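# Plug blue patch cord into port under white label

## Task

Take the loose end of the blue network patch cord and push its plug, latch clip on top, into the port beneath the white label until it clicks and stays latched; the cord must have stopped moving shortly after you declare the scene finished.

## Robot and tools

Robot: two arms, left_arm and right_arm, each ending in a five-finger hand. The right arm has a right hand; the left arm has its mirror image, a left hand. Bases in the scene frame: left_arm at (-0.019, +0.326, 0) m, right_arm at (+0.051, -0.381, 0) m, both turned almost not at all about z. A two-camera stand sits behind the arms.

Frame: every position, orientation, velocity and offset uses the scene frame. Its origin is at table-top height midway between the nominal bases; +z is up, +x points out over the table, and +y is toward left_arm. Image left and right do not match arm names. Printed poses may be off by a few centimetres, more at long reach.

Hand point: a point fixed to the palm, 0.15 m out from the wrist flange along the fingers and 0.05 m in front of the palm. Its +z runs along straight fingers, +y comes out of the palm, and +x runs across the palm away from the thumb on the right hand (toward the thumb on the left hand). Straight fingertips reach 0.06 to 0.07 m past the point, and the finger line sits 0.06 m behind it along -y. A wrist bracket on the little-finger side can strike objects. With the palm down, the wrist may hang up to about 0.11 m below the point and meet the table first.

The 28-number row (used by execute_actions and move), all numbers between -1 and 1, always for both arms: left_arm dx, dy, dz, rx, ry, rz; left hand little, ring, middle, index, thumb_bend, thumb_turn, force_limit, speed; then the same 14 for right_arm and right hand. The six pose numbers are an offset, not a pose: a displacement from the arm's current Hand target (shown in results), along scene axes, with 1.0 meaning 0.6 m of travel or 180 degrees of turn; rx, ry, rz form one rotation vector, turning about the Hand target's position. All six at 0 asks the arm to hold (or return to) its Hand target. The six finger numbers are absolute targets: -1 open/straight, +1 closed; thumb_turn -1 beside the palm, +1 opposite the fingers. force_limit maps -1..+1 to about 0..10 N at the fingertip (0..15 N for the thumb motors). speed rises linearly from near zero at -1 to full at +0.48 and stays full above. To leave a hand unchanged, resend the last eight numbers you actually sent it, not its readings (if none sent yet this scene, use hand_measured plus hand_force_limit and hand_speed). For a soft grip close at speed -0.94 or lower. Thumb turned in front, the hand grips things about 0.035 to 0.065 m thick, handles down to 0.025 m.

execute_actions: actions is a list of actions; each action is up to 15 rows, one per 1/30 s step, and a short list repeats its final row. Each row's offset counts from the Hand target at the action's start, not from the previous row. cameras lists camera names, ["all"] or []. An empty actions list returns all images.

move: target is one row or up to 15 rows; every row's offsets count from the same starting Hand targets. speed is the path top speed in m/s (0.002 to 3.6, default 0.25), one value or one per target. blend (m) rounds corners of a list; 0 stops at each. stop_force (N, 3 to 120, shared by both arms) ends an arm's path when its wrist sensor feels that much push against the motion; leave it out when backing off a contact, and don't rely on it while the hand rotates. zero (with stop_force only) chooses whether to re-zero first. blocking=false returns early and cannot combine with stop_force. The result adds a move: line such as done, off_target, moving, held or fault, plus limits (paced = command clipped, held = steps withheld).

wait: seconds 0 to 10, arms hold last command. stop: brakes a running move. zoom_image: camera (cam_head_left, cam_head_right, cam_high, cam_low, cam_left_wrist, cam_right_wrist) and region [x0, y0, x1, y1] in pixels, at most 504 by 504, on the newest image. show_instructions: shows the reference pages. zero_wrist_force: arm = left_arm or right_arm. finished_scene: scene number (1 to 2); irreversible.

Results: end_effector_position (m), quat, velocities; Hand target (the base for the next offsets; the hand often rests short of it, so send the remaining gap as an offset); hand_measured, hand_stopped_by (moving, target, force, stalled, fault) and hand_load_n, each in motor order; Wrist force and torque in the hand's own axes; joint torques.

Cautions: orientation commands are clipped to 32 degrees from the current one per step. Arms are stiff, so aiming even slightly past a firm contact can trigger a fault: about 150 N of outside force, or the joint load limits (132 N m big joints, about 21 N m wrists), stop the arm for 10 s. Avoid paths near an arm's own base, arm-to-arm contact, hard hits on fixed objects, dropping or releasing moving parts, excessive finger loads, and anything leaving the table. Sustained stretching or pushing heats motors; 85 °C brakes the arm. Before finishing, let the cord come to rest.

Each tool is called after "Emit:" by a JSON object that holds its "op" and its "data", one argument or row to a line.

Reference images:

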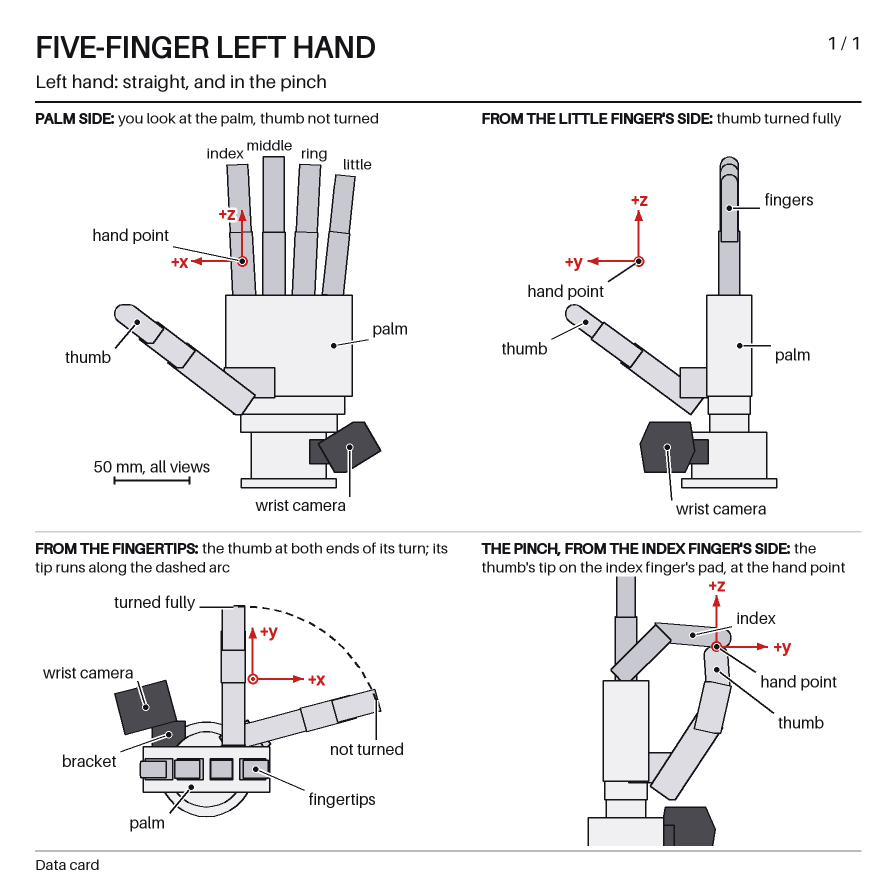

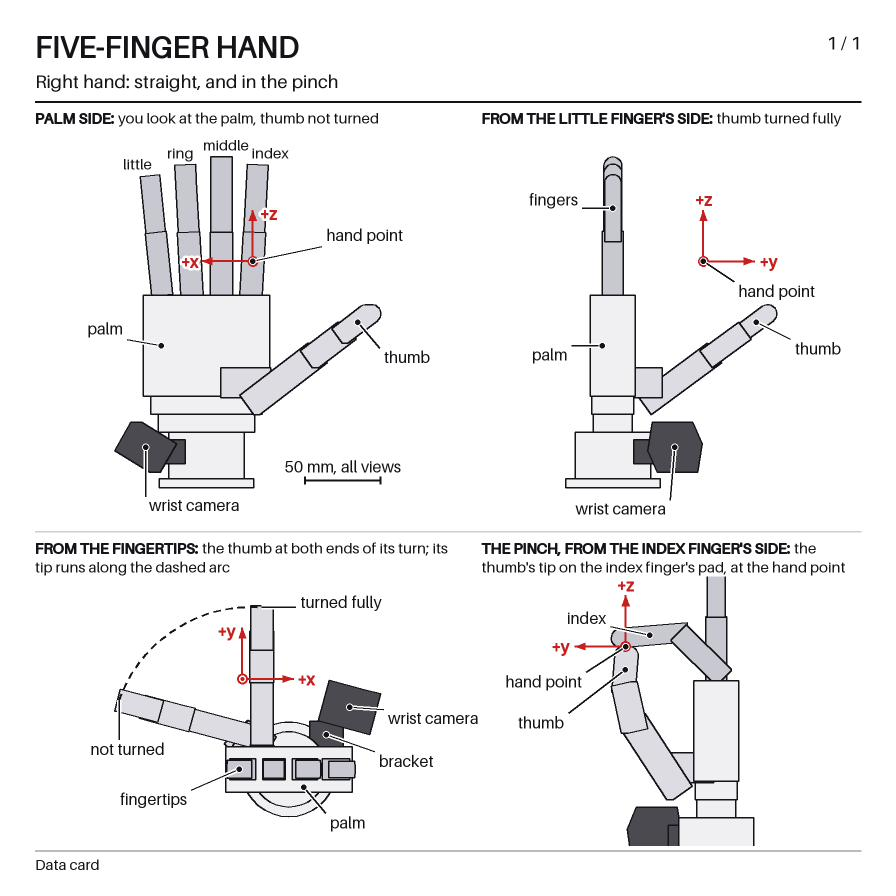

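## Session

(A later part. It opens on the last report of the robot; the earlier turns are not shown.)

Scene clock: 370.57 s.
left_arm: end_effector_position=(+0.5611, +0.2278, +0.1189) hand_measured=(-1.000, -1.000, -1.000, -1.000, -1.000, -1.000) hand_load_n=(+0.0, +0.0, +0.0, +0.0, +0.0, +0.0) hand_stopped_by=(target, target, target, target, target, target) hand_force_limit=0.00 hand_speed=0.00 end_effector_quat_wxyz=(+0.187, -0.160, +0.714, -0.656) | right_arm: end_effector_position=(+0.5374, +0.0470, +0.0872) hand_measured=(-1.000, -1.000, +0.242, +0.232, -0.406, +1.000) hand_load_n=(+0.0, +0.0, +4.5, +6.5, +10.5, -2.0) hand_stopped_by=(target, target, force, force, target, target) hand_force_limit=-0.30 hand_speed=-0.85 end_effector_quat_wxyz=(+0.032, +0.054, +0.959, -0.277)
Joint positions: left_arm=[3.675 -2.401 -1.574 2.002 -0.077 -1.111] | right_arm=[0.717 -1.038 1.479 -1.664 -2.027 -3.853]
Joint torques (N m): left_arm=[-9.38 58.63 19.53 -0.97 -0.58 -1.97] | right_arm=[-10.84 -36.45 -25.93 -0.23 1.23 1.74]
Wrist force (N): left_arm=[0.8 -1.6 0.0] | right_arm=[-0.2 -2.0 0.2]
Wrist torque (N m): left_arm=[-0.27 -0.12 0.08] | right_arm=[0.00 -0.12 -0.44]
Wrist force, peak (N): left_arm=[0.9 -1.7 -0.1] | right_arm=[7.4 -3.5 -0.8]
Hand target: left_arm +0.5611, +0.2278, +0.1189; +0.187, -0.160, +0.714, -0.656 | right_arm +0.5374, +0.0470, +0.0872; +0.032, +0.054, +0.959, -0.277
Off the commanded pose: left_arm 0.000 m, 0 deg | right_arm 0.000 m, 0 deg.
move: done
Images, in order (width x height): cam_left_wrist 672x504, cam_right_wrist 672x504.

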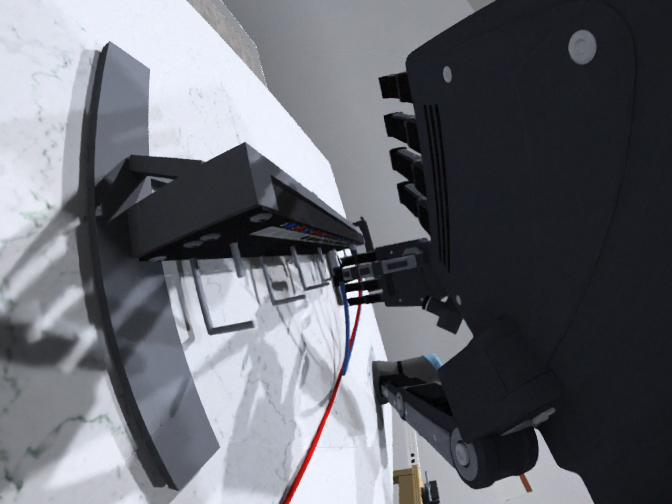

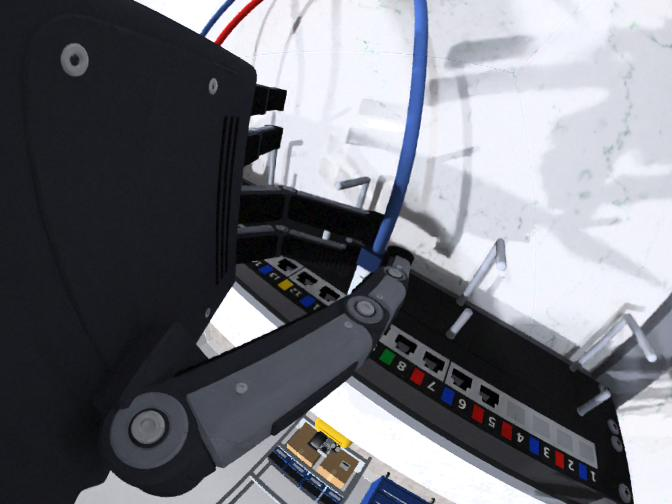

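Emit:
{"op": "move", "data": {
  "target": [0,0,0,0,0,0,-1,-1,-1,-1,-1,-1,0,0,0,0,0.02,0,0,0,-1,-1,0.7,0.7,-0.4,1,-0.3,-0.85],
  "speed": 0.05,
  "cameras": ["cam_right_wrist"]
}}

Emit:
{"op": "zoom_image", "data": {
  "camera": "cam_right_wrist",
  "region": [280, 240, 360, 300]
}}

Emit:
{"op": "zoom_image", "data": {
  "camera": "cam_right_wrist",
  "region": [380, 310, 460, 370]
}}

Emit:
{"op": "move", "data": {
  "target": [0,0,0,0,0,0,-1,-1,-1,-1,-1,-1,0,0,-0.0332,0.0033,-0.02,0,0,0,-1,-1,0.7,0.7,-0.4,1,-0.3,-0.85],
  "speed": 0.05,
  "cameras": ["cam_right_wrist"]
}}

Emit:
{"op": "zoom_image", "data": {
  "camera": "cam_right_wrist",
  "region": [265, 265, 345, 325]
}}

Emit:
{"op": "zoom_image", "data": {
  "camera": "cam_right_wrist",
  "region": [365, 335, 445, 395]
}}

Scene clock: 371.80 s.
left_arm: end_effector_position=(+0.5611, +0.2278, +0.1189) hand_measured=(-1.000, -1.000, -1.000, -1.000, -1.000, -1.000) hand_load_n=(-0.5, +0.0, +0.0, +0.0, +0.0, -0.5) hand_stopped_by=(target, target, target, target, target, target) hand_force_limit=0.00 hand_speed=0.00 end_effector_quat_wxyz=(+0.187, -0.160, +0.714, -0.656) | right_arm: end_effector_position=(+0.5374, +0.0470, +0.0990) hand_measured=(-1.000, -1.000, +0.242, +0.232, -0.406, +1.000) hand_load_n=(+0.0, +0.0, +5.0, +6.5, +10.5, -2.0) hand_stopped_by=(target, target, force, force, target, target) hand_force_limit=-0.30 hand_speed=-0.85 end_effector_quat_wxyz=(+0.032, +0.054, +0.959, -0.277)
Joint positions: left_arm=[3.675 -2.401 -1.574 2.002 -0.077 -1.111] | right_arm=[0.717 -1.05 1.464 -1.637 -2.027 -3.853]
Joint torques (N m): left_arm=[-7.04 57.71 19.24 -1.2 -0.36 -1.93] | right_arm=[-10.74 -56.24 -28.73 -0.5 1.03 0.85]
Wrist force (N): left_arm=[0.8 -1.5 0.1] | right_arm=[-0.4 -1.9 0.3]
Wrist torque (N m): left_arm=[-0.26 -0.12 0.08] | right_arm=[0.01 -0.08 -0.45]
Wrist force, peak (N): left_arm=[0.9 -1.6 0.0] | right_arm=[-0.5 -2.0 0.7]
Hand target: left_arm +0.5611, +0.2278, +0.1189; +0.187, -0.160, +0.714, -0.656 | right_arm +0.5374, +0.0470, +0.0992; +0.032, +0.054, +0.959, -0.277
Off the commanded pose: left_arm 0.000 m, 0 deg | right_arm 0.000 m, 0 deg.
move: done
Images, in order (width x height): cam_right_wrist 672x504.

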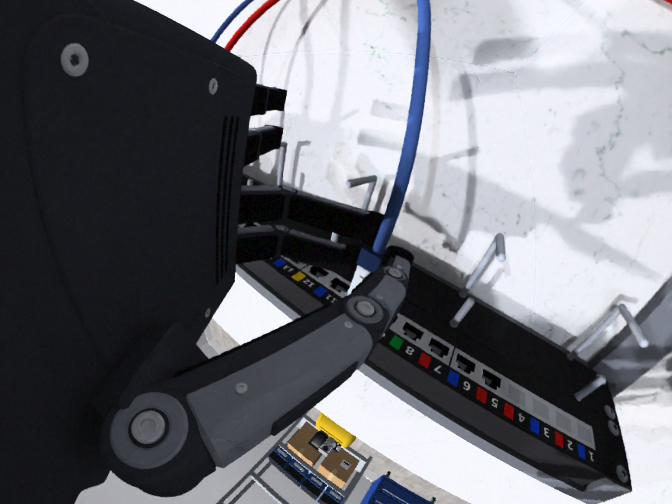

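Scaled by 6.300 from the camera's 672x504 image, which has a finer 960x720 frame.

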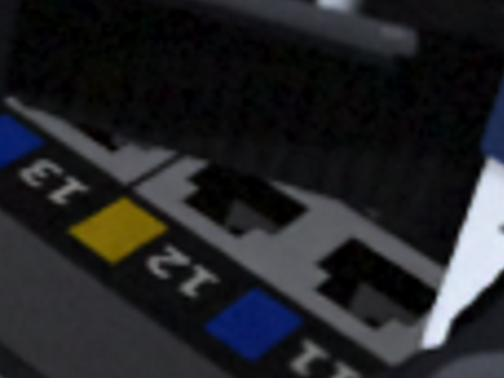

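Scaled by 6.300 from the camera's 672x504 image, which has a finer 960x720 frame.

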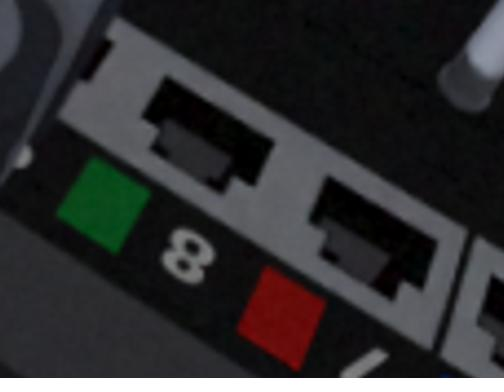

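Scene clock: 372.77 s.
left_arm: end_effector_position=(+0.5611, +0.2278, +0.1189) hand_measured=(-1.000, -1.000, -1.000, -1.000, -1.000, -1.000) hand_load_n=(+0.0, +0.0, +0.0, +0.0, +0.5, +0.0) hand_stopped_by=(target, target, target, target, target, target) hand_force_limit=0.00 hand_speed=0.00 end_effector_quat_wxyz=(+0.187, -0.160, +0.714, -0.656) | right_arm: end_effector_position=(+0.5176, +0.0489, +0.0872) hand_measured=(-1.000, -1.000, +0.242, +0.232, -0.406, +1.000) hand_load_n=(+0.0, +0.0, +5.5, +6.5, +10.5, -2.0) hand_stopped_by=(target, target, force, force, target, target) hand_force_limit=-0.30 hand_speed=-0.85 end_effector_quat_wxyz=(+0.032, +0.054, +0.959, -0.277)
Joint positions: left_arm=[3.675 -2.401 -1.574 2.002 -0.077 -1.111] | right_arm=[0.738 -1.063 1.515 -1.666 -2.019 -3.831]
Joint torques (N m): left_arm=[-8.45 57.48 19.28 -1.15 -0.39 -1.92] | right_arm=[11.04 -55.98 -14.15 -3.44 0.92 1.29]
Wrist force (N): left_arm=[0.7 -1.7 0.2] | right_arm=[-0.5 -1.7 0.1]
Wrist torque (N m): left_arm=[-0.28 -0.10 0.07] | right_arm=[0.04 -0.07 -0.44]
Wrist force, peak (N): left_arm=[0.9 -1.7 0.0] | right_arm=[-0.8 -2.0 0.2]
Hand target: left_arm +0.5611, +0.2278, +0.1189; +0.187, -0.160, +0.714, -0.656 | right_arm +0.5174, +0.0489, +0.0872; +0.032, +0.054, +0.959, -0.277
Off the commanded pose: left_arm 0.000 m, 0 deg | right_arm 0.000 m, 0 deg.
move: done
Images, in order (width x height): cam_right_wrist 672x504.

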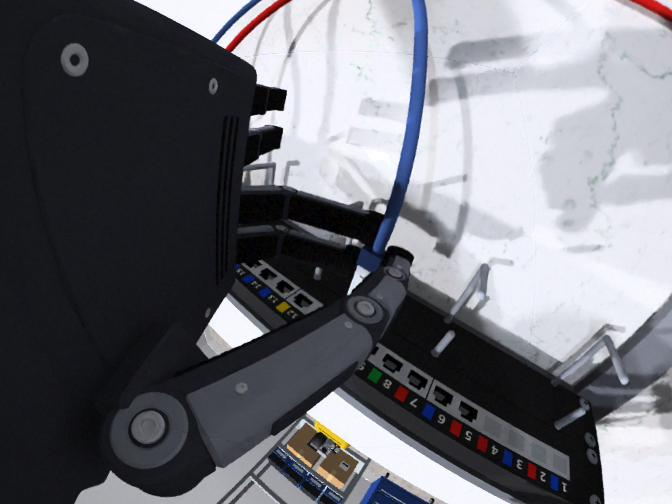

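Scaled by 6.300 from the camera's 672x504 image, which has a finer 960x720 frame.

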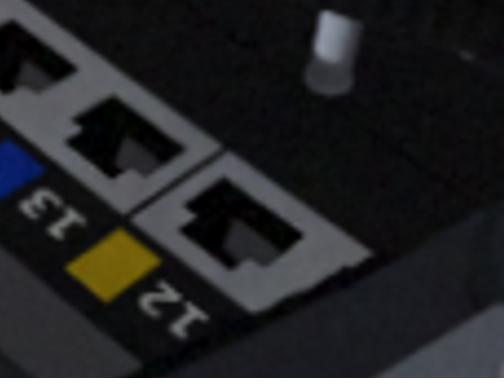

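Scaled by 6.300 from the camera's 672x504 image, which has a finer 960x720 frame.

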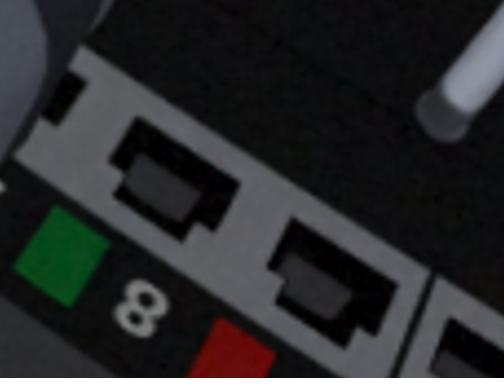

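Emit:
{"op": "move", "data": {
  "target": [0,0,0,0,0,0,-1,-1,-1,-1,-1,-1,0,0,0.0504,-0.0053,-0.0003,-0.0073,0.0007,0.0038,-1,-1,0.7,0.7,-0.4,1,-0.3,-0.85],
  "speed": 0.05
}}

Emit:
{"op": "move", "data": {
  "target": [0,0,0,0,0,0,-1,-1,-1,-1,-1,-1,0,0,0.0065,-0.0006,0,0,0,0,-1,-1,0.7,0.7,-0.4,1,-0.3,-0.85],
  "speed": 0.008,
  "stop_force": 4,
  "cameras": ["cam_right_wrist"]
}}

Emit:
{"op": "zoom_image", "data": {
  "camera": "cam_right_wrist",
  "region": [330, 270, 365, 305]
}}

Scene clock: 375.67 s.
left_arm: end_effector_position=(+0.5611, +0.2278, +0.1189) hand_measured=(-1.000, -1.000, -1.000, -1.000, -1.000, -1.000) hand_load_n=(+0.0, +0.0, +0.0, +0.0, +0.0, -0.5) hand_stopped_by=(target, target, target, target, target, target) hand_force_limit=0.00 hand_speed=0.00 end_effector_quat_wxyz=(+0.187, -0.160, +0.714, -0.656) | right_arm: end_effector_position=(+0.5476, +0.0458, +0.0870) hand_measured=(-1.000, -1.000, +0.242, +0.232, -0.406, +1.000) hand_load_n=(+0.0, +0.0, +5.5, +6.5, +10.5, -2.0) hand_stopped_by=(target, target, force, force, target, target) hand_force_limit=-0.30 hand_speed=-0.85 end_effector_quat_wxyz=(+0.033, +0.048, +0.956, -0.288)
Joint positions: left_arm=[3.675 -2.401 -1.574 2.002 -0.077 -1.111] | right_arm=[0.713 -1.016 1.446 -1.642 -2.048 -3.864]
Joint torques (N m): left_arm=[-7.76 57.39 19.09 -1.16 -0.24 -2.2] | right_arm=[-12.19 -36.72 -27.89 -0.6 -2.61 -1.9]
Wrist force (N): left_arm=[1.0 -1.7 0.2] | right_arm=[-0.3 -1.9 0.4]
Wrist torque (N m): left_arm=[-0.29 -0.14 0.09] | right_arm=[0.00 -0.11 -0.36]
Wrist force, peak (N): left_arm=[0.8 -1.8 0.0] | right_arm=[-0.5 -2.1 0.3]
Hand target: left_arm +0.5611, +0.2278, +0.1189; +0.187, -0.160, +0.714, -0.656 | right_arm +0.5477, +0.0458, +0.0870; +0.033, +0.048, +0.956, -0.288
Off the commanded pose: left_arm 0.000 m, 0 deg | right_arm 0.000 m, 0 deg.
move: done

Scene clock: 377.17 s.
left_arm: end_effector_position=(+0.5611, +0.2278, +0.1189) hand_measured=(-1.000, -1.000, -1.000, -1.000, -1.000, -1.000) hand_load_n=(+0.0, +0.0, -0.5, +0.0, +0.0, +0.0) hand_stopped_by=(target, target, target, target, target, target) hand_force_limit=0.00 hand_speed=0.00 end_effector_quat_wxyz=(+0.187, -0.160, +0.714, -0.656) | right_arm: end_effector_position=(+0.5494, +0.0456, +0.0869) hand_measured=(-1.000, -1.000, +0.242, +0.232, -0.406, +1.000) hand_load_n=(+0.0, +0.0, +5.5, +6.0, +10.5, -2.5) hand_stopped_by=(target, target, force, force, target, target) hand_force_limit=-0.30 hand_speed=-0.85 end_effector_quat_wxyz=(+0.033, +0.048, +0.956, -0.288)
Joint positions: left_arm=[3.675 -2.401 -1.574 2.002 -0.077 -1.111] | right_arm=[0.711 -1.014 1.442 -1.642 -2.049 -3.866]
Joint torques (N m): left_arm=[-6.8 58.67 19.33 -1.04 -0.16 -1.93] | right_arm=[10.34 -58.06 -14.84 -3.9 0.29 1.35]
Wrist force (N): left_arm=[0.6 -1.5 0.1] | right_arm=[0.0 -2.0 0.2]
Wrist torque (N m): left_arm=[-0.26 -0.10 0.07] | right_arm=[0.01 -0.10 -0.37]
Wrist force, peak (N): left_arm=[0.8 -1.7 0.1] | right_arm=[4.0 -3.6 0.6]
Hand target: left_arm +0.5611, +0.2278, +0.1189; +0.187, -0.160, +0.714, -0.656 | right_arm +0.5494, +0.0456, +0.0869; +0.033, +0.048, +0.956, -0.288 (not the last commanded pose)
Off the commanded pose: left_arm 0.000 m, 0 deg | right_arm 0.002 m, 0 deg.
move: contact (right_arm)
Images, in order (width x height): cam_right_wrist 672x504.

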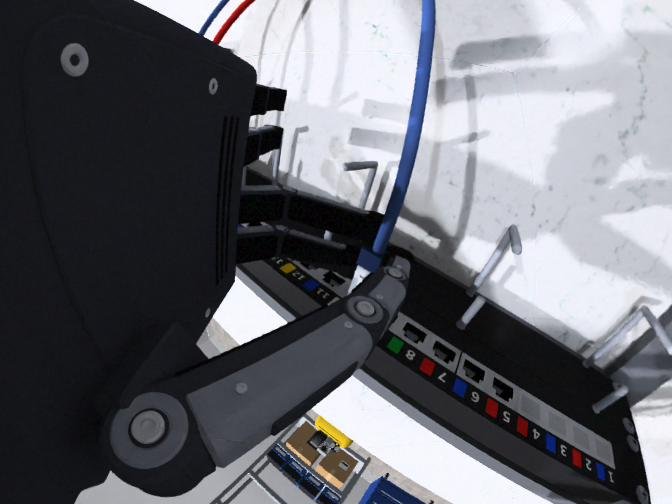

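Scaled by 14.400 from the camera's 672x504 image, which has a finer 960x720 frame.

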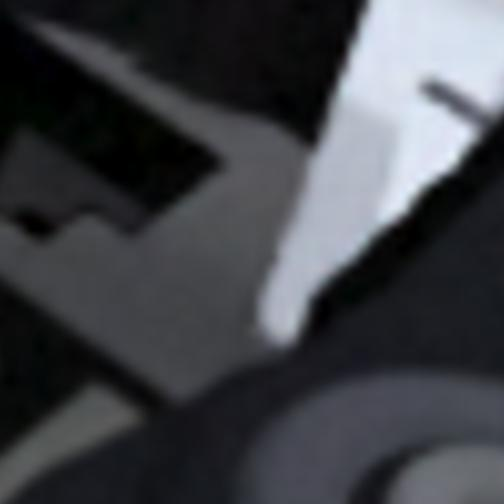

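Emit:
{"op": "move", "data": {
  "target": [
    [0,0,0,0,0,0,-1,-1,-1,-1,-1,-1,0,0,-0.0025,0.0006,0.0001,0,0,0,-1,-1,0.7,0.7,-0.4,1,-0.3,-0.85],
    [0,0,0,0,0,0,-1,-1,-1,-1,-1,-1,0,0,0.004,0,0.0001,0,0,0,-1,-1,0.7,0.7,-0.4,1,-0.3,-0.85]
  ],
  "speed": [0.02,0.01],
  "stop_force": 3,
  "zero": false
}}

Emit:
{"op": "move", "data": {
  "target": [
    [0,0,0,0,0,0,-1,-1,-1,-1,-1,-1,0,0,-0.0025,0.0004,0.0003,0,0,0,-1,-1,0.7,0.7,-0.4,1,-0.3,-0.85],
    [0,0,0,0,0,0,-1,-1,-1,-1,-1,-1,0,0,0.004,-0.0002,0.0003,0,0,0,-1,-1,0.7,0.7,-0.4,1,-0.3,-0.85]
  ],
  "speed": [0.02,0.01],
  "stop_force": 3,
  "zero": false
}}

Emit:
{"op": "move", "data": {
  "target": [
    [0,0,0,0,0,0,-1,-1,-1,-1,-1,-1,0,0,-0.0025,0.0002,-0.0008,0,0,0,-1,-1,0.7,0.7,-0.4,1,-0.3,-0.85],
    [0,0,0,0,0,0,-1,-1,-1,-1,-1,-1,0,0,0.004,-0.0004,-0.0008,0,0,0,-1,-1,0.7,0.7,-0.4,1,-0.3,-0.85]
  ],
  "speed": [0.02,0.01],
  "stop_force": 3,
  "zero": false,
  "cameras": ["cam_right_wrist"]
}}

Emit:
{"op": "zoom_image", "data": {
  "camera": "cam_right_wrist",
  "region": [330, 270, 365, 305]
}}

Scene clock: 378.93 s.
left_arm: end_effector_position=(+0.5611, +0.2278, +0.1189) hand_measured=(-1.000, -1.000, -1.000, -1.000, -1.000, -1.000) hand_load_n=(+0.0, +0.0, +0.0, +0.0, +0.0, -0.5) hand_stopped_by=(target, target, target, target, target, target) hand_force_limit=0.00 hand_speed=0.00 end_effector_quat_wxyz=(+0.187, -0.160, +0.714, -0.656) | right_arm: end_effector_position=(+0.5496, +0.0459, +0.0871) hand_measured=(-1.000, -1.000, +0.242, +0.232, -0.406, +1.000) hand_load_n=(+0.0, +0.0, +5.5, +6.0, +10.5, -2.0) hand_stopped_by=(target, target, force, force, target, target) hand_force_limit=-0.30 hand_speed=-0.85 end_effector_quat_wxyz=(+0.033, +0.048, +0.956, -0.288)
Joint positions: left_arm=[3.675 -2.401 -1.574 2.002 -0.077 -1.111] | right_arm=[0.711 -1.013 1.441 -1.641 -2.049 -3.866]
Joint torques (N m): left_arm=[-8.52 57.04 19.12 -1.27 -0.27 -2.18] | right_arm=[9.37 -58.33 -14.21 -3.44 0.63 1.67]
Wrist force (N): left_arm=[0.7 -1.5 0.1] | right_arm=[0.0 -1.9 0.2]
Wrist torque (N m): left_arm=[-0.27 -0.10 0.07] | right_arm=[0.00 -0.12 -0.38]
Wrist force, peak (N): left_arm=[0.8 -1.8 0.0] | right_arm=[4.1 -3.5 0.1]
Hand target: left_arm +0.5611, +0.2278, +0.1189; +0.187, -0.160, +0.714, -0.656 | right_arm +0.5496, +0.0459, +0.0871; +0.033, +0.048, +0.956, -0.288 (not the last commanded pose)
Off the commanded pose: left_arm 0.000 m, 0 deg | right_arm 0.002 m, 0 deg.
move: contact (right_arm); path passed 1 of 2 targets

Scene clock: 380.43 s.
left_arm: end_effector_position=(+0.5611, +0.2278, +0.1189) hand_measured=(-1.000, -1.000, -1.000, -1.000, -1.000, -1.000) hand_load_n=(+0.0, +0.0, +0.0, +0.0, +0.0, -0.5) hand_stopped_by=(target, target, target, target, target, target) hand_force_limit=0.00 hand_speed=0.00 end_effector_quat_wxyz=(+0.187, -0.160, +0.714, -0.656) | right_arm: end_effector_position=(+0.5498, +0.0461, +0.0873) hand_measured=(-1.000, -1.000, +0.242, +0.232, -0.406, +1.000) hand_load_n=(+0.0, +0.0, +5.5, +6.0, +10.5, -3.0) hand_stopped_by=(target, target, force, force, target, target) hand_force_limit=-0.30 hand_speed=-0.85 end_effector_quat_wxyz=(+0.033, +0.048, +0.956, -0.288)
Joint positions: left_arm=[3.675 -2.401 -1.574 2.002 -0.077 -1.111] | right_arm=[0.711 -1.013 1.44 -1.641 -2.048 -3.866]
Joint torques (N m): left_arm=[-9.25 57.98 19.78 -1.18 -0.33 -2.18] | right_arm=[10.01 -58.23 -15.83 -4.18 0.27 1.75]
Wrist force (N): left_arm=[0.8 -1.7 0.2] | right_arm=[2.6 -2.8 0.5]
Wrist torque (N m): left_arm=[-0.28 -0.11 0.08] | right_arm=[-0.03 -0.15 -0.41]
Wrist force, peak (N): left_arm=[0.9 -1.7 0.1] | right_arm=[7.1 -3.8 0.6]
Hand target: left_arm +0.5611, +0.2278, +0.1189; +0.187, -0.160, +0.714, -0.656 | right_arm +0.5498, +0.0461, +0.0873; +0.033, +0.048, +0.956, -0.288 (not the last commanded pose)
Off the commanded pose: left_arm 0.000 m, 0 deg | right_arm 0.002 m, 0 deg.
move: contact (right_arm); path passed 1 of 2 targets

Scene clock: 381.93 s.
left_arm: end_effector_position=(+0.5611, +0.2278, +0.1189) hand_measured=(-1.000, -1.000, -1.000, -1.000, -1.000, -1.000) hand_load_n=(+0.0, +0.0, +0.0, +0.0, +0.0, -0.5) hand_stopped_by=(target, target, target, target, target, target) hand_force_limit=0.00 hand_speed=0.00 end_effector_quat_wxyz=(+0.187, -0.160, +0.714, -0.656) | right_arm: end_effector_position=(+0.5498, +0.0462, +0.0869) hand_measured=(-1.000, -1.000, +0.242, +0.232, -0.406, +1.000) hand_load_n=(+0.0, +0.0, +5.5, +6.0, +10.5, -3.0) hand_stopped_by=(target, target, force, force, target, target) hand_force_limit=-0.30 hand_speed=-0.85 end_effector_quat_wxyz=(+0.033, +0.048, +0.956, -0.288)
Joint positions: left_arm=[3.675 -2.401 -1.574 2.002 -0.077 -1.111] | right_arm=[0.711 -1.012 1.441 -1.642 -2.048 -3.866]
Joint torques (N m): left_arm=[-8.76 57.33 19.17 -1.26 -0.01 -2.04] | right_arm=[9.76 -58.71 -16.82 -2.06 0.51 1.9]
Wrist force (N): left_arm=[0.7 -1.6 0.2] | right_arm=[3.4 -3.2 0.2]
Wrist torque (N m): left_arm=[-0.26 -0.10 0.07] | right_arm=[-0.03 -0.14 -0.43]
Wrist force, peak (N): left_arm=[0.9 -1.8 0.1] | right_arm=[8.2 -4.3 0.9]
Hand target: left_arm +0.5611, +0.2278, +0.1189; +0.187, -0.160, +0.714, -0.656 | right_arm +0.5498, +0.0462, +0.0869; +0.033, +0.048, +0.956, -0.288 (not the last commanded pose)
Off the commanded pose: left_arm 0.000 m, 0 deg | right_arm 0.002 m, 0 deg.
move: contact (right_arm); path passed 1 of 2 targets
Images, in order (width x height): cam_right_wrist 672x504.

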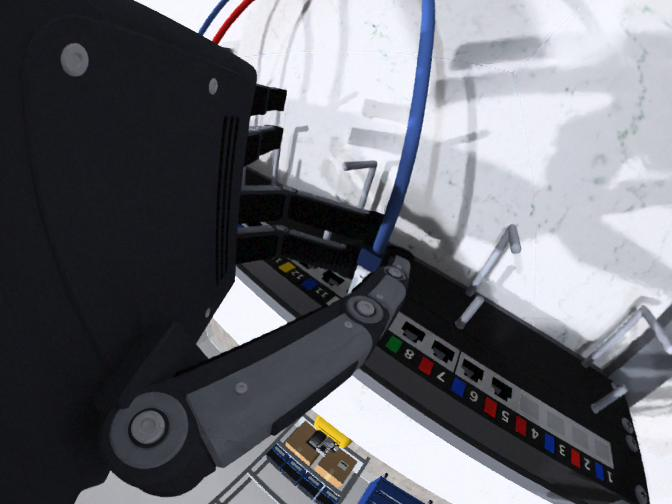

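Scaled by 14.400 from the camera's 672x504 image, which has a finer 960x720 frame.

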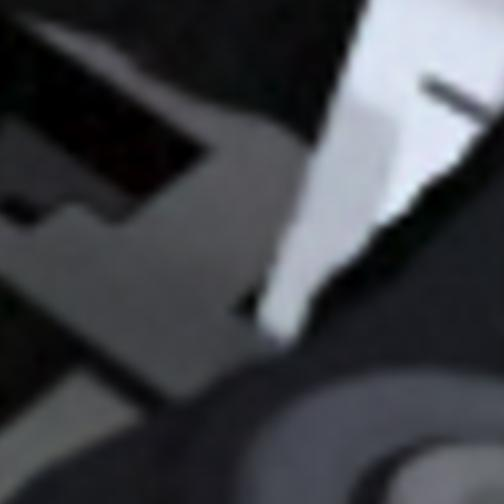

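Emit:
{"op": "move", "data": {
  "target": [
    [0,0,0,0,0,0,-1,-1,-1,-1,-1,-1,0,0,-0.003,-0.0014,0,0,0,0,-1,-1,0.7,0.7,-0.4,1,-0.3,-0.85],
    [0,0,0,0,0,0,-1,-1,-1,-1,-1,-1,0,0,0.004,-0.002,0,0,0,0,-1,-1,0.7,0.7,-0.4,1,-0.3,-0.85]
  ],
  "speed": [0.02,0.01],
  "stop_force": 3,
  "zero": false,
  "cameras": ["cam_right_wrist"]
}}

Emit:
{"op": "zoom_image", "data": {
  "camera": "cam_right_wrist",
  "region": [330, 270, 365, 305]
}}

Emit:
{"op": "move", "data": {
  "target": [
    [0,0,0,0,0,0,-1,-1,-1,-1,-1,-1,0,0,-0.003,-0.0002,0,0,0,0,-1,-1,0.7,0.7,-0.4,1,-0.3,-0.85],
    [0,0,0,0,0,0,-1,-1,-1,-1,-1,-1,0,0,0.004,-0.0009,0,0,0,0,-1,-1,0.7,0.7,-0.4,1,-0.3,-0.85]
  ],
  "speed": [0.02,0.01],
  "stop_force": 3,
  "zero": false,
  "cameras": ["cam_right_wrist"]
}}

Emit:
{"op": "zoom_image", "data": {
  "camera": "cam_right_wrist",
  "region": [330, 270, 365, 305]
}}

Scene clock: 383.73 s.
left_arm: end_effector_position=(+0.5611, +0.2278, +0.1189) hand_measured=(-1.000, -1.000, -1.000, -1.000, -1.000, -1.000) hand_load_n=(+0.0, -0.5, +0.0, +0.0, +0.0, +0.0) hand_stopped_by=(target, target, target, target, target, target) hand_force_limit=0.00 hand_speed=0.00 end_effector_quat_wxyz=(+0.187, -0.160, +0.714, -0.656) | right_arm: end_effector_position=(+0.5496, +0.0453, +0.0870) hand_measured=(-1.000, -1.000, +0.242, +0.232, -0.406, +1.000) hand_load_n=(+0.0, +0.0, +5.5, +6.0, +10.5, -2.5) hand_stopped_by=(target, target, force, force, target, target) hand_force_limit=-0.30 hand_speed=-0.85 end_effector_quat_wxyz=(+0.033, +0.048, +0.956, -0.288)
Joint positions: left_arm=[3.675 -2.401 -1.574 2.002 -0.077 -1.111] | right_arm=[0.71 -1.014 1.443 -1.643 -2.049 -3.868]
Joint torques (N m): left_arm=[-7.23 57.57 19.81 -0.83 -0.06 -1.92] | right_arm=[10.41 -57.71 -15.13 -1.94 0.33 1.82]
Wrist force (N): left_arm=[0.8 -1.5 0.0] | right_arm=[1.5 -2.0 0.1]
Wrist torque (N m): left_arm=[-0.25 -0.12 0.07] | right_arm=[0.02 -0.14 -0.38]
Wrist force, peak (N): left_arm=[0.9 -1.7 -0.2] | right_arm=[6.2 -3.2 0.4]
Hand target: left_arm +0.5611, +0.2278, +0.1189; +0.187, -0.160, +0.714, -0.656 | right_arm +0.5496, +0.0453, +0.0870; +0.033, +0.048, +0.956, -0.288 (not the last commanded pose)
Off the commanded pose: left_arm 0.000 m, 0 deg | right_arm 0.003 m, 0 deg.
move: contact (right_arm); path passed 1 of 2 targets
Images, in order (width x height): cam_right_wrist 672x504.

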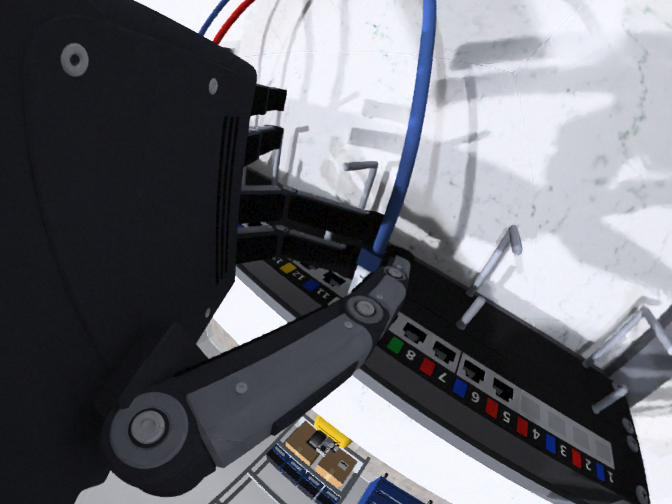

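Scaled by 14.400 from the camera's 672x504 image, which has a finer 960x720 frame.

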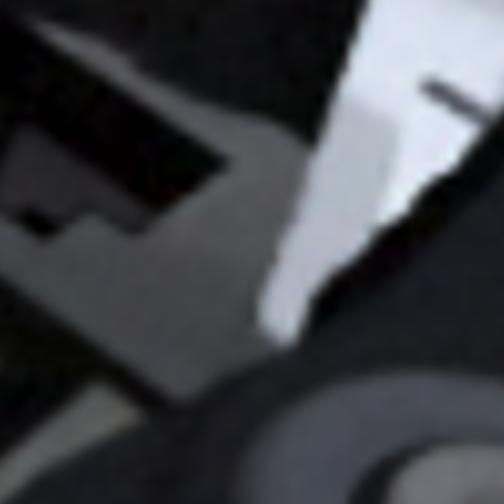

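Scene clock: 385.27 s.
left_arm: end_effector_position=(+0.5611, +0.2278, +0.1189) hand_measured=(-1.000, -1.000, -1.000, -1.000, -1.000, -1.000) hand_load_n=(+0.0, +0.0, +0.0, +0.0, +0.0, -0.5) hand_stopped_by=(target, target, target, target, target, target) hand_force_limit=0.00 hand_speed=0.00 end_effector_quat_wxyz=(+0.187, -0.160, +0.714, -0.656) | right_arm: end_effector_position=(+0.5496, +0.0452, +0.0871) hand_measured=(-1.000, -1.000, +0.242, +0.232, -0.406, +1.000) hand_load_n=(+0.0, +0.0, +5.5, +6.0, +10.5, -2.5) hand_stopped_by=(target, target, force, force, target, target) hand_force_limit=-0.30 hand_speed=-0.85 end_effector_quat_wxyz=(+0.033, +0.048, +0.956, -0.288)
Joint positions: left_arm=[3.675 -2.401 -1.574 2.002 -0.077 -1.111] | right_arm=[0.71 -1.015 1.444 -1.644 -2.049 -3.868]
Joint torques (N m): left_arm=[-7.26 57.12 18.8 -1.11 -0.04 -2.08] | right_arm=[9.46 -57.72 -14.96 -3.92 0.12 1.8]
Wrist force (N): left_arm=[0.8 -1.5 -0.1] | right_arm=[1.7 -2.3 0.4]
Wrist torque (N m): left_arm=[-0.24 -0.12 0.07] | right_arm=[0.00 -0.14 -0.39]
Wrist force, peak (N): left_arm=[0.9 -1.7 0.1] | right_arm=[6.9 -3.6 0.6]
Hand target: left_arm +0.5611, +0.2278, +0.1189; +0.187, -0.160, +0.714, -0.656 | right_arm +0.5497, +0.0452, +0.0871; +0.033, +0.048, +0.956, -0.288 (not the last commanded pose)
Off the commanded pose: left_arm 0.000 m, 0 deg | right_arm 0.002 m, 0 deg.
move: contact (right_arm); path passed 1 of 2 targets
Images, in order (width x height): cam_right_wrist 672x504.

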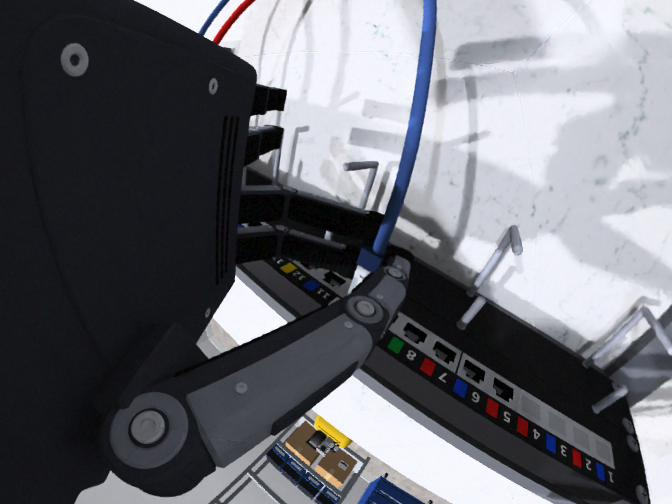

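Scaled by 14.400 from the camera's 672x504 image, which has a finer 960x720 frame.

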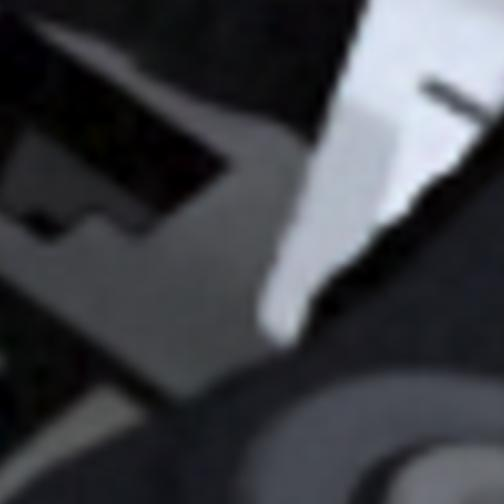

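Emit:
{"op": "move", "data": {
  "target": [
    [0,0,0,0,0,0,-1,-1,-1,-1,-1,-1,0,0,-0.003,-0.0002,-0.0003,0,0,0,-1,-1,0.7,0.7,-0.4,1,-0.3,-0.85],
    [0,0,0,0,0,0,-1,-1,-1,-1,-1,-1,0,0,0.004,-0.0009,-0.0003,0,0,0,-1,-1,0.7,0.7,-0.4,1,-0.3,-0.85]
  ],
  "speed": [0.02,0.01],
  "stop_force": 3,
  "zero": false
}}

Emit:
{"op": "move", "data": {
  "target": [
    [0,0,0,0,0,0,-1,-1,-1,-1,-1,-1,0,0,-0.003,-0.0002,0,0,0,0,-1,-1,0.7,0.7,-0.4,1,-0.3,-0.85],
    [0,0,0,0,0,0,-1,-1,-1,-1,-1,-1,0,0,0.004,-0.0009,0,0,0,0,-1,-1,0.7,0.7,-0.4,1,-0.3,-0.85]
  ],
  "speed": [0.02,0.01],
  "stop_force": 3,
  "zero": false
}}

Emit:
{"op": "move", "data": {
  "target": [
    [0,0,0,0,0,0,-1,-1,-1,-1,-1,-1,0,0,-0.003,-0.0002,0,0,0,0,-1,-1,0.7,0.7,-0.4,1,-0.3,-0.85],
    [0,0,0,0,0,0,-1,-1,-1,-1,-1,-1,0,0,0.004,-0.0009,0,0,0,0,-1,-1,0.7,0.7,-0.4,1,-0.3,-0.85]
  ],
  "speed": [0.02,0.01],
  "stop_force": 3,
  "zero": false,
  "cameras": ["cam_right_wrist"]
}}

Emit:
{"op": "zoom_image", "data": {
  "camera": "cam_right_wrist",
  "region": [330, 270, 365, 305]
}}

Scene clock: 387.13 s.
left_arm: end_effector_position=(+0.5611, +0.2278, +0.1189) hand_measured=(-1.000, -1.000, -1.000, -1.000, -1.000, -1.000) hand_load_n=(+0.0, +0.0, +0.0, -0.5, +0.0, +0.0) hand_stopped_by=(target, target, target, target, target, target) hand_force_limit=0.00 hand_speed=0.00 end_effector_quat_wxyz=(+0.187, -0.160, +0.714, -0.656) | right_arm: end_effector_position=(+0.5497, +0.0450, +0.0870) hand_measured=(-1.000, -1.000, +0.242, +0.232, -0.406, +1.000) hand_load_n=(+0.0, +0.0, +5.5, +6.0, +10.5, -3.0) hand_stopped_by=(target, target, force, force, target, target) hand_force_limit=-0.30 hand_speed=-0.85 end_effector_quat_wxyz=(+0.033, +0.048, +0.956, -0.288)
Joint positions: left_arm=[3.675 -2.401 -1.574 2.002 -0.077 -1.111] | right_arm=[0.71 -1.015 1.445 -1.645 -2.049 -3.868]
Joint torques (N m): left_arm=[-7.95 57.2 18.57 -1.46 -0.22 -2.05] | right_arm=[9.79 -59.39 -15.58 -2.89 0.22 1.68]
Wrist force (N): left_arm=[0.6 -1.7 0.2] | right_arm=[2.0 -2.1 0.6]
Wrist torque (N m): left_arm=[-0.29 -0.09 0.07] | right_arm=[0.01 -0.12 -0.41]
Wrist force, peak (N): left_arm=[0.8 -1.8 0.1] | right_arm=[7.5 -3.2 0.4]
Hand target: left_arm +0.5611, +0.2278, +0.1189; +0.187, -0.160, +0.714, -0.656 | right_arm +0.5497, +0.0450, +0.0870; +0.033, +0.048, +0.956, -0.288 (not the last commanded pose)
Off the commanded pose: left_arm 0.000 m, 0 deg | right_arm 0.002 m, 0 deg.
move: contact (right_arm); path passed 1 of 2 targets

Scene clock: 388.67 s.
left_arm: end_effector_position=(+0.5611, +0.2278, +0.1189) hand_measured=(-1.000, -1.000, -1.000, -1.000, -1.000, -1.000) hand_load_n=(-0.5, +0.0, +0.0, +0.0, +0.0, +0.0) hand_stopped_by=(target, target, target, target, target, target) hand_force_limit=0.00 hand_speed=0.00 end_effector_quat_wxyz=(+0.187, -0.160, +0.714, -0.656) | right_arm: end_effector_position=(+0.5497, +0.0448, +0.0871) hand_measured=(-1.000, -1.000, +0.242, +0.232, -0.406, +1.000) hand_load_n=(+0.0, +0.0, +5.5, +6.0, +10.5, -2.5) hand_stopped_by=(target, target, force, force, target, target) hand_force_limit=-0.30 hand_speed=-0.85 end_effector_quat_wxyz=(+0.033, +0.048, +0.956, -0.287)
Joint positions: left_arm=[3.675 -2.401 -1.574 2.002 -0.077 -1.111] | right_arm=[0.709 -1.016 1.446 -1.645 -2.049 -3.869]
Joint torques (N m): left_arm=[-7.58 56.97 18.12 -1.27 -0.24 -2.12] | right_arm=[8.96 -58.55 -15.68 -4.21 0.16 1.63]
Wrist force (N): left_arm=[0.6 -1.3 0.0] | right_arm=[2.7 -2.7 0.4]
Wrist torque (N m): left_arm=[-0.22 -0.09 0.06] | right_arm=[-0.04 -0.14 -0.41]
Wrist force, peak (N): left_arm=[0.6 -1.8 -0.1] | right_arm=[7.8 -3.6 0.3]
Hand target: left_arm +0.5611, +0.2278, +0.1189; +0.187, -0.160, +0.714, -0.656 | right_arm +0.5497, +0.0448, +0.0871; +0.033, +0.048, +0.956, -0.287 (not the last commanded pose)
Off the commanded pose: left_arm 0.000 m, 0 deg | right_arm 0.002 m, 0 deg.
move: contact (right_arm); path passed 1 of 2 targets

Scene clock: 390.20 s.
left_arm: end_effector_position=(+0.5611, +0.2278, +0.1189) hand_measured=(-1.000, -1.000, -1.000, -1.000, -1.000, -1.000) hand_load_n=(-0.5, +0.0, +0.0, -0.5, +0.0, +0.0) hand_stopped_by=(target, target, target, target, target, target) hand_force_limit=0.00 hand_speed=0.00 end_effector_quat_wxyz=(+0.187, -0.160, +0.714, -0.656) | right_arm: end_effector_position=(+0.5497, +0.0446, +0.0871) hand_measured=(-1.000, -1.000, +0.242, +0.232, -0.406, +1.000) hand_load_n=(+0.0, +0.0, +5.5, +6.0, +10.5, -2.5) hand_stopped_by=(target, target, force, force, target, target) hand_force_limit=-0.30 hand_speed=-0.85 end_effector_quat_wxyz=(+0.033, +0.048, +0.956, -0.287)
Joint positions: left_arm=[3.675 -2.401 -1.574 2.002 -0.077 -1.111] | right_arm=[0.709 -1.016 1.446 -1.646 -2.049 -3.869]
Joint torques (N m): left_arm=[-8.49 57.45 19.15 -1.16 0.09 -2.3] | right_arm=[10.29 -57.11 -16.2 -4.38 0.32 1.83]
Wrist force (N): left_arm=[0.7 -1.5 0.2] | right_arm=[3.2 -2.4 0.3]
Wrist torque (N m): left_arm=[-0.26 -0.10 0.07] | right_arm=[0.00 -0.15 -0.40]
Wrist force, peak (N): left_arm=[0.9 -1.7 0.2] | right_arm=[8.5 -3.3 0.1]
Hand target: left_arm +0.5611, +0.2278, +0.1189; +0.187, -0.160, +0.714, -0.656 | right_arm +0.5497, +0.0446, +0.0871; +0.033, +0.048, +0.956, -0.287 (not the last commanded pose)
Off the commanded pose: left_arm 0.000 m, 0 deg | right_arm 0.002 m, 0 deg.
move: contact (right_arm); path passed 1 of 2 targets
Images, in order (width x height): cam_right_wrist 672x504.

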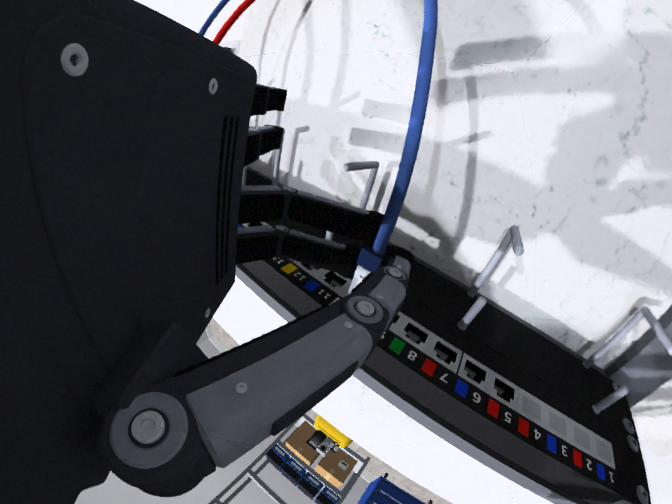

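Scaled by 14.400 from the camera's 672x504 image, which has a finer 960x720 frame.

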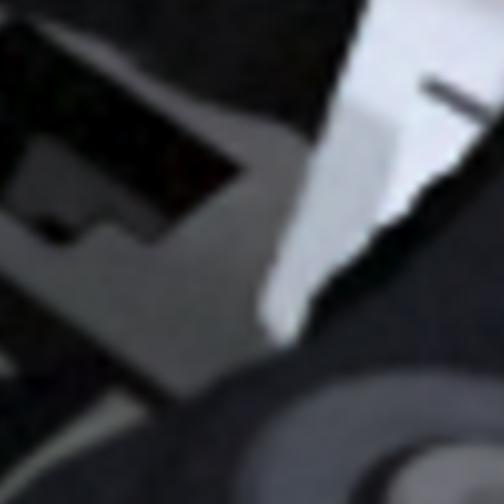

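Emit:
{"op": "move", "data": {
  "target": [0,0,0,0,0,0,-1,-1,-1,-1,-1,-1,0,0,-0.0025,0.0003,0,0,0,0,-1,-1,0.7,0.7,-0.4,1,-0.3,-0.85],
  "speed": 0.02,
  "cameras": ["cam_right_wrist"]
}}

Emit:
{"op": "zoom_image", "data": {
  "camera": "cam_right_wrist",
  "region": [330, 270, 365, 305]
}}

Scene clock: 391.27 s.
left_arm: end_effector_position=(+0.5611, +0.2278, +0.1189) hand_measured=(-1.000, -1.000, -1.000, -1.000, -1.000, -1.000) hand_load_n=(+0.0, -0.5, +0.0, +0.0, +0.0, -0.5) hand_stopped_by=(target, target, target, target, target, target) hand_force_limit=0.00 hand_speed=0.00 end_effector_quat_wxyz=(+0.187, -0.160, +0.714, -0.656) | right_arm: end_effector_position=(+0.5483, +0.0448, +0.0871) hand_measured=(-1.000, -1.000, +0.242, +0.232, -0.406, +1.000) hand_load_n=(+0.0, +0.0, +5.0, +6.5, +10.5, -2.0) hand_stopped_by=(target, target, force, force, target, target) hand_force_limit=-0.30 hand_speed=-0.85 end_effector_quat_wxyz=(+0.033, +0.048, +0.956, -0.287)
Joint positions: left_arm=[3.675 -2.401 -1.574 2.002 -0.077 -1.111] | right_arm=[0.711 -1.018 1.449 -1.646 -2.048 -3.868]
Joint torques (N m): left_arm=[-8.09 57.75 19.65 -1.42 0.06 -2] | right_arm=[9.78 -58.07 -14.69 -3.62 0.94 1.68]
Wrist force (N): left_arm=[0.8 -1.5 0.1] | right_arm=[-0.2 -1.7 0.1]
Wrist torque (N m): left_arm=[-0.25 -0.13 0.08] | right_arm=[0.04 -0.12 -0.43]
Wrist force, peak (N): left_arm=[0.7 -1.8 0.2] | right_arm=[3.4 -3.0 0.3]
Hand target: left_arm +0.5611, +0.2278, +0.1189; +0.187, -0.160, +0.714, -0.656 | right_arm +0.5482, +0.0448, +0.0871; +0.033, +0.048, +0.956, -0.287
Off the commanded pose: left_arm 0.000 m, 0 deg | right_arm 0.000 m, 0 deg.
move: done
Images, in order (width x height): cam_right_wrist 672x504.

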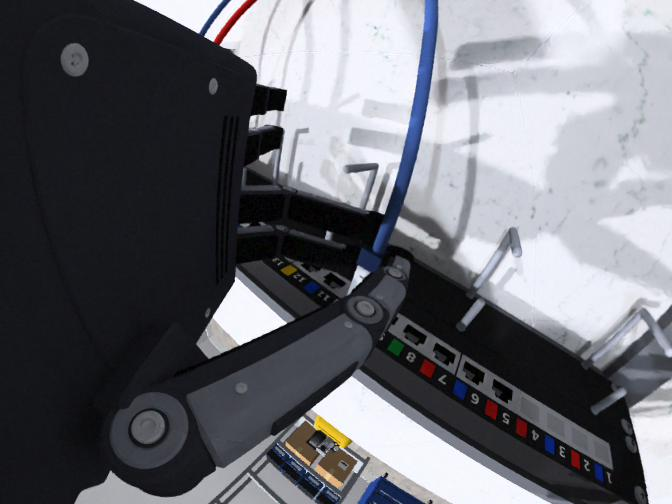

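Scaled by 14.400 from the camera's 672x504 image, which has a finer 960x720 frame.

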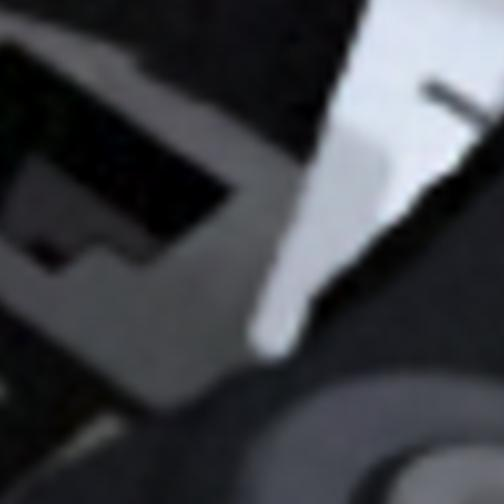

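Emit:
{"op": "move", "data": {
  "target": [
    [0,0,0,0,0,0,-1,-1,-1,-1,-1,-1,0,0,0,0.00067,-0.0015,0,0,0,-1,-1,0.7,0.7,-0.4,1,-0.3,-0.85],
    [0,0,0,0,0,0,-1,-1,-1,-1,-1,-1,0,0,0.0026,0.0006,-0.0015,0,0,0,-1,-1,0.7,0.7,-0.4,1,-0.3,-0.85],
    [0,0,0,0,0,0,-1,-1,-1,-1,-1,-1,0,0,0.0026,0.0006,0.00083,0,0,0,-1,-1,0.7,0.7,-0.4,1,-0.3,-0.85],
    [0,0,0,0,0,0,-1,-1,-1,-1,-1,-1,0,0,0.0026,0.0004,0.00083,0,0,0,-1,-1,0.7,0.7,-0.4,1,-0.3,-0.85],
    [0,0,0,0,0,0,-1,-1,-1,-1,-1,-1,0,0,0.0026,0.0004,-0.0015,0,0,0,-1,-1,0.7,0.7,-0.4,1,-0.3,-0.85],
    [0,0,0,0,0,0,-1,-1,-1,-1,-1,-1,0,0,0.0026,0.0002,-0.0015,0,0,0,-1,-1,0.7,0.7,-0.4,1,-0.3,-0.85],
    [0,0,0,0,0,0,-1,-1,-1,-1,-1,-1,0,0,0.0026,0.0002,0.00083,0,0,0,-1,-1,0.7,0.7,-0.4,1,-0.3,-0.85],
    [0,0,0,0,0,0,-1,-1,-1,-1,-1,-1,0,0,0.0026,0,0.00083,0,0,0,-1,-1,0.7,0.7,-0.4,1,-0.3,-0.85],
    [0,0,0,0,0,0,-1,-1,-1,-1,-1,-1,0,0,0.0026,0,-0.0015,0,0,0,-1,-1,0.7,0.7,-0.4,1,-0.3,-0.85],
    [0,0,0,0,0,0,-1,-1,-1,-1,-1,-1,0,0,0.0026,-0.0002,-0.0015,0,0,0,-1,-1,0.7,0.7,-0.4,1,-0.3,-0.85],
    [0,0,0,0,0,0,-1,-1,-1,-1,-1,-1,0,0,0.0026,-0.0002,0.00083,0,0,0,-1,-1,0.7,0.7,-0.4,1,-0.3,-0.85]
  ],
  "speed": [0.02,0.01,0.004,0.004,0.004,0.004,0.004,0.004,0.004,0.004,0.004],
  "blend": 0.00005,
  "cameras": ["cam_right_wrist"]
}}

Emit:
{"op": "zoom_image", "data": {
  "camera": "cam_right_wrist",
  "region": [330, 270, 365, 305]
}}

Scene clock: 394.13 s.
left_arm: end_effector_position=(+0.5611, +0.2278, +0.1189) hand_measured=(-1.000, -1.000, -1.000, -1.000, -1.000, -1.000) hand_load_n=(+0.0, +0.0, +0.0, +0.0, +0.0, +0.0) hand_stopped_by=(target, target, target, target, target, target) hand_force_limit=0.00 hand_speed=0.00 end_effector_quat_wxyz=(+0.187, -0.160, +0.714, -0.656) | right_arm: end_effector_position=(+0.5497, +0.0447, +0.0875) hand_measured=(-1.000, -1.000, +0.242, +0.232, -0.406, +1.000) hand_load_n=(+0.0, +0.0, +4.5, +6.5, +10.5, -1.5) hand_stopped_by=(target, target, force, force, target, target) hand_force_limit=-0.30 hand_speed=-0.85 end_effector_quat_wxyz=(+0.033, +0.048, +0.956, -0.287)
Joint positions: left_arm=[3.675 -2.401 -1.574 2.002 -0.077 -1.111] | right_arm=[0.709 -1.016 1.446 -1.645 -2.049 -3.869]
Joint torques (N m): left_arm=[-7.72 57.97 18.08 -1.3 -0.04 -2.18] | right_arm=[-11.81 -58.22 -29.95 -0.85 -2.55 -1.59]
Wrist force (N): left_arm=[0.8 -1.5 0.0] | right_arm=[2.3 -0.8 0.5]
Wrist torque (N m): left_arm=[-0.25 -0.11 0.07] | right_arm=[0.05 -0.10 -0.39]
Wrist force, peak (N): left_arm=[0.7 -1.8 0.1] | right_arm=[3.3 -2.4 -0.3]
Hand target: left_arm +0.5611, +0.2278, +0.1189; +0.187, -0.160, +0.714, -0.656 | right_arm +0.5497, +0.0447, +0.0876; +0.033, +0.048, +0.956, -0.287
Off the commanded pose: left_arm 0.000 m, 0 deg | right_arm 0.000 m, 0 deg.
move: done
Images, in order (width x height): cam_right_wrist 672x504.

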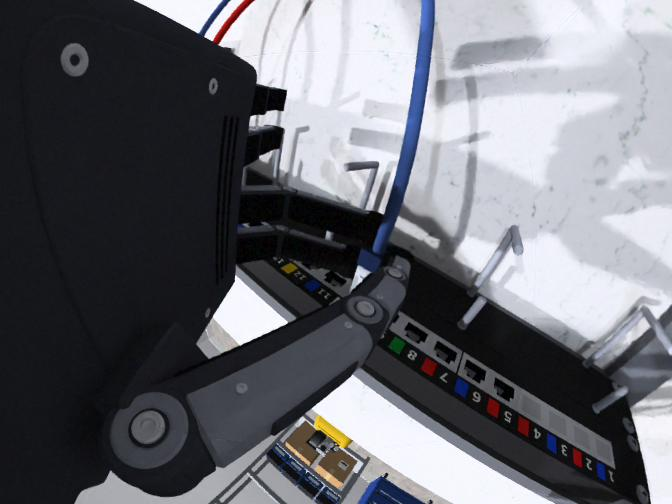

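Scaled by 14.400 from the camera's 672x504 image, which has a finer 960x720 frame.

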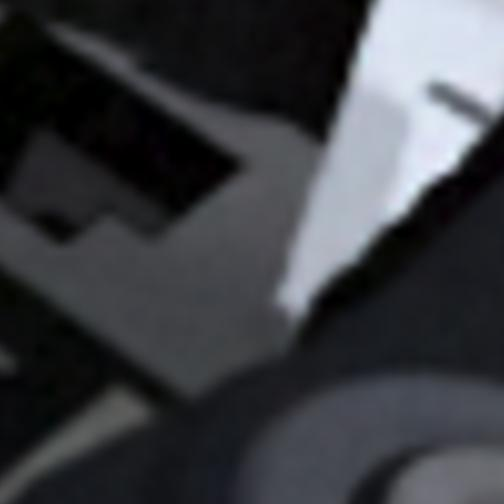

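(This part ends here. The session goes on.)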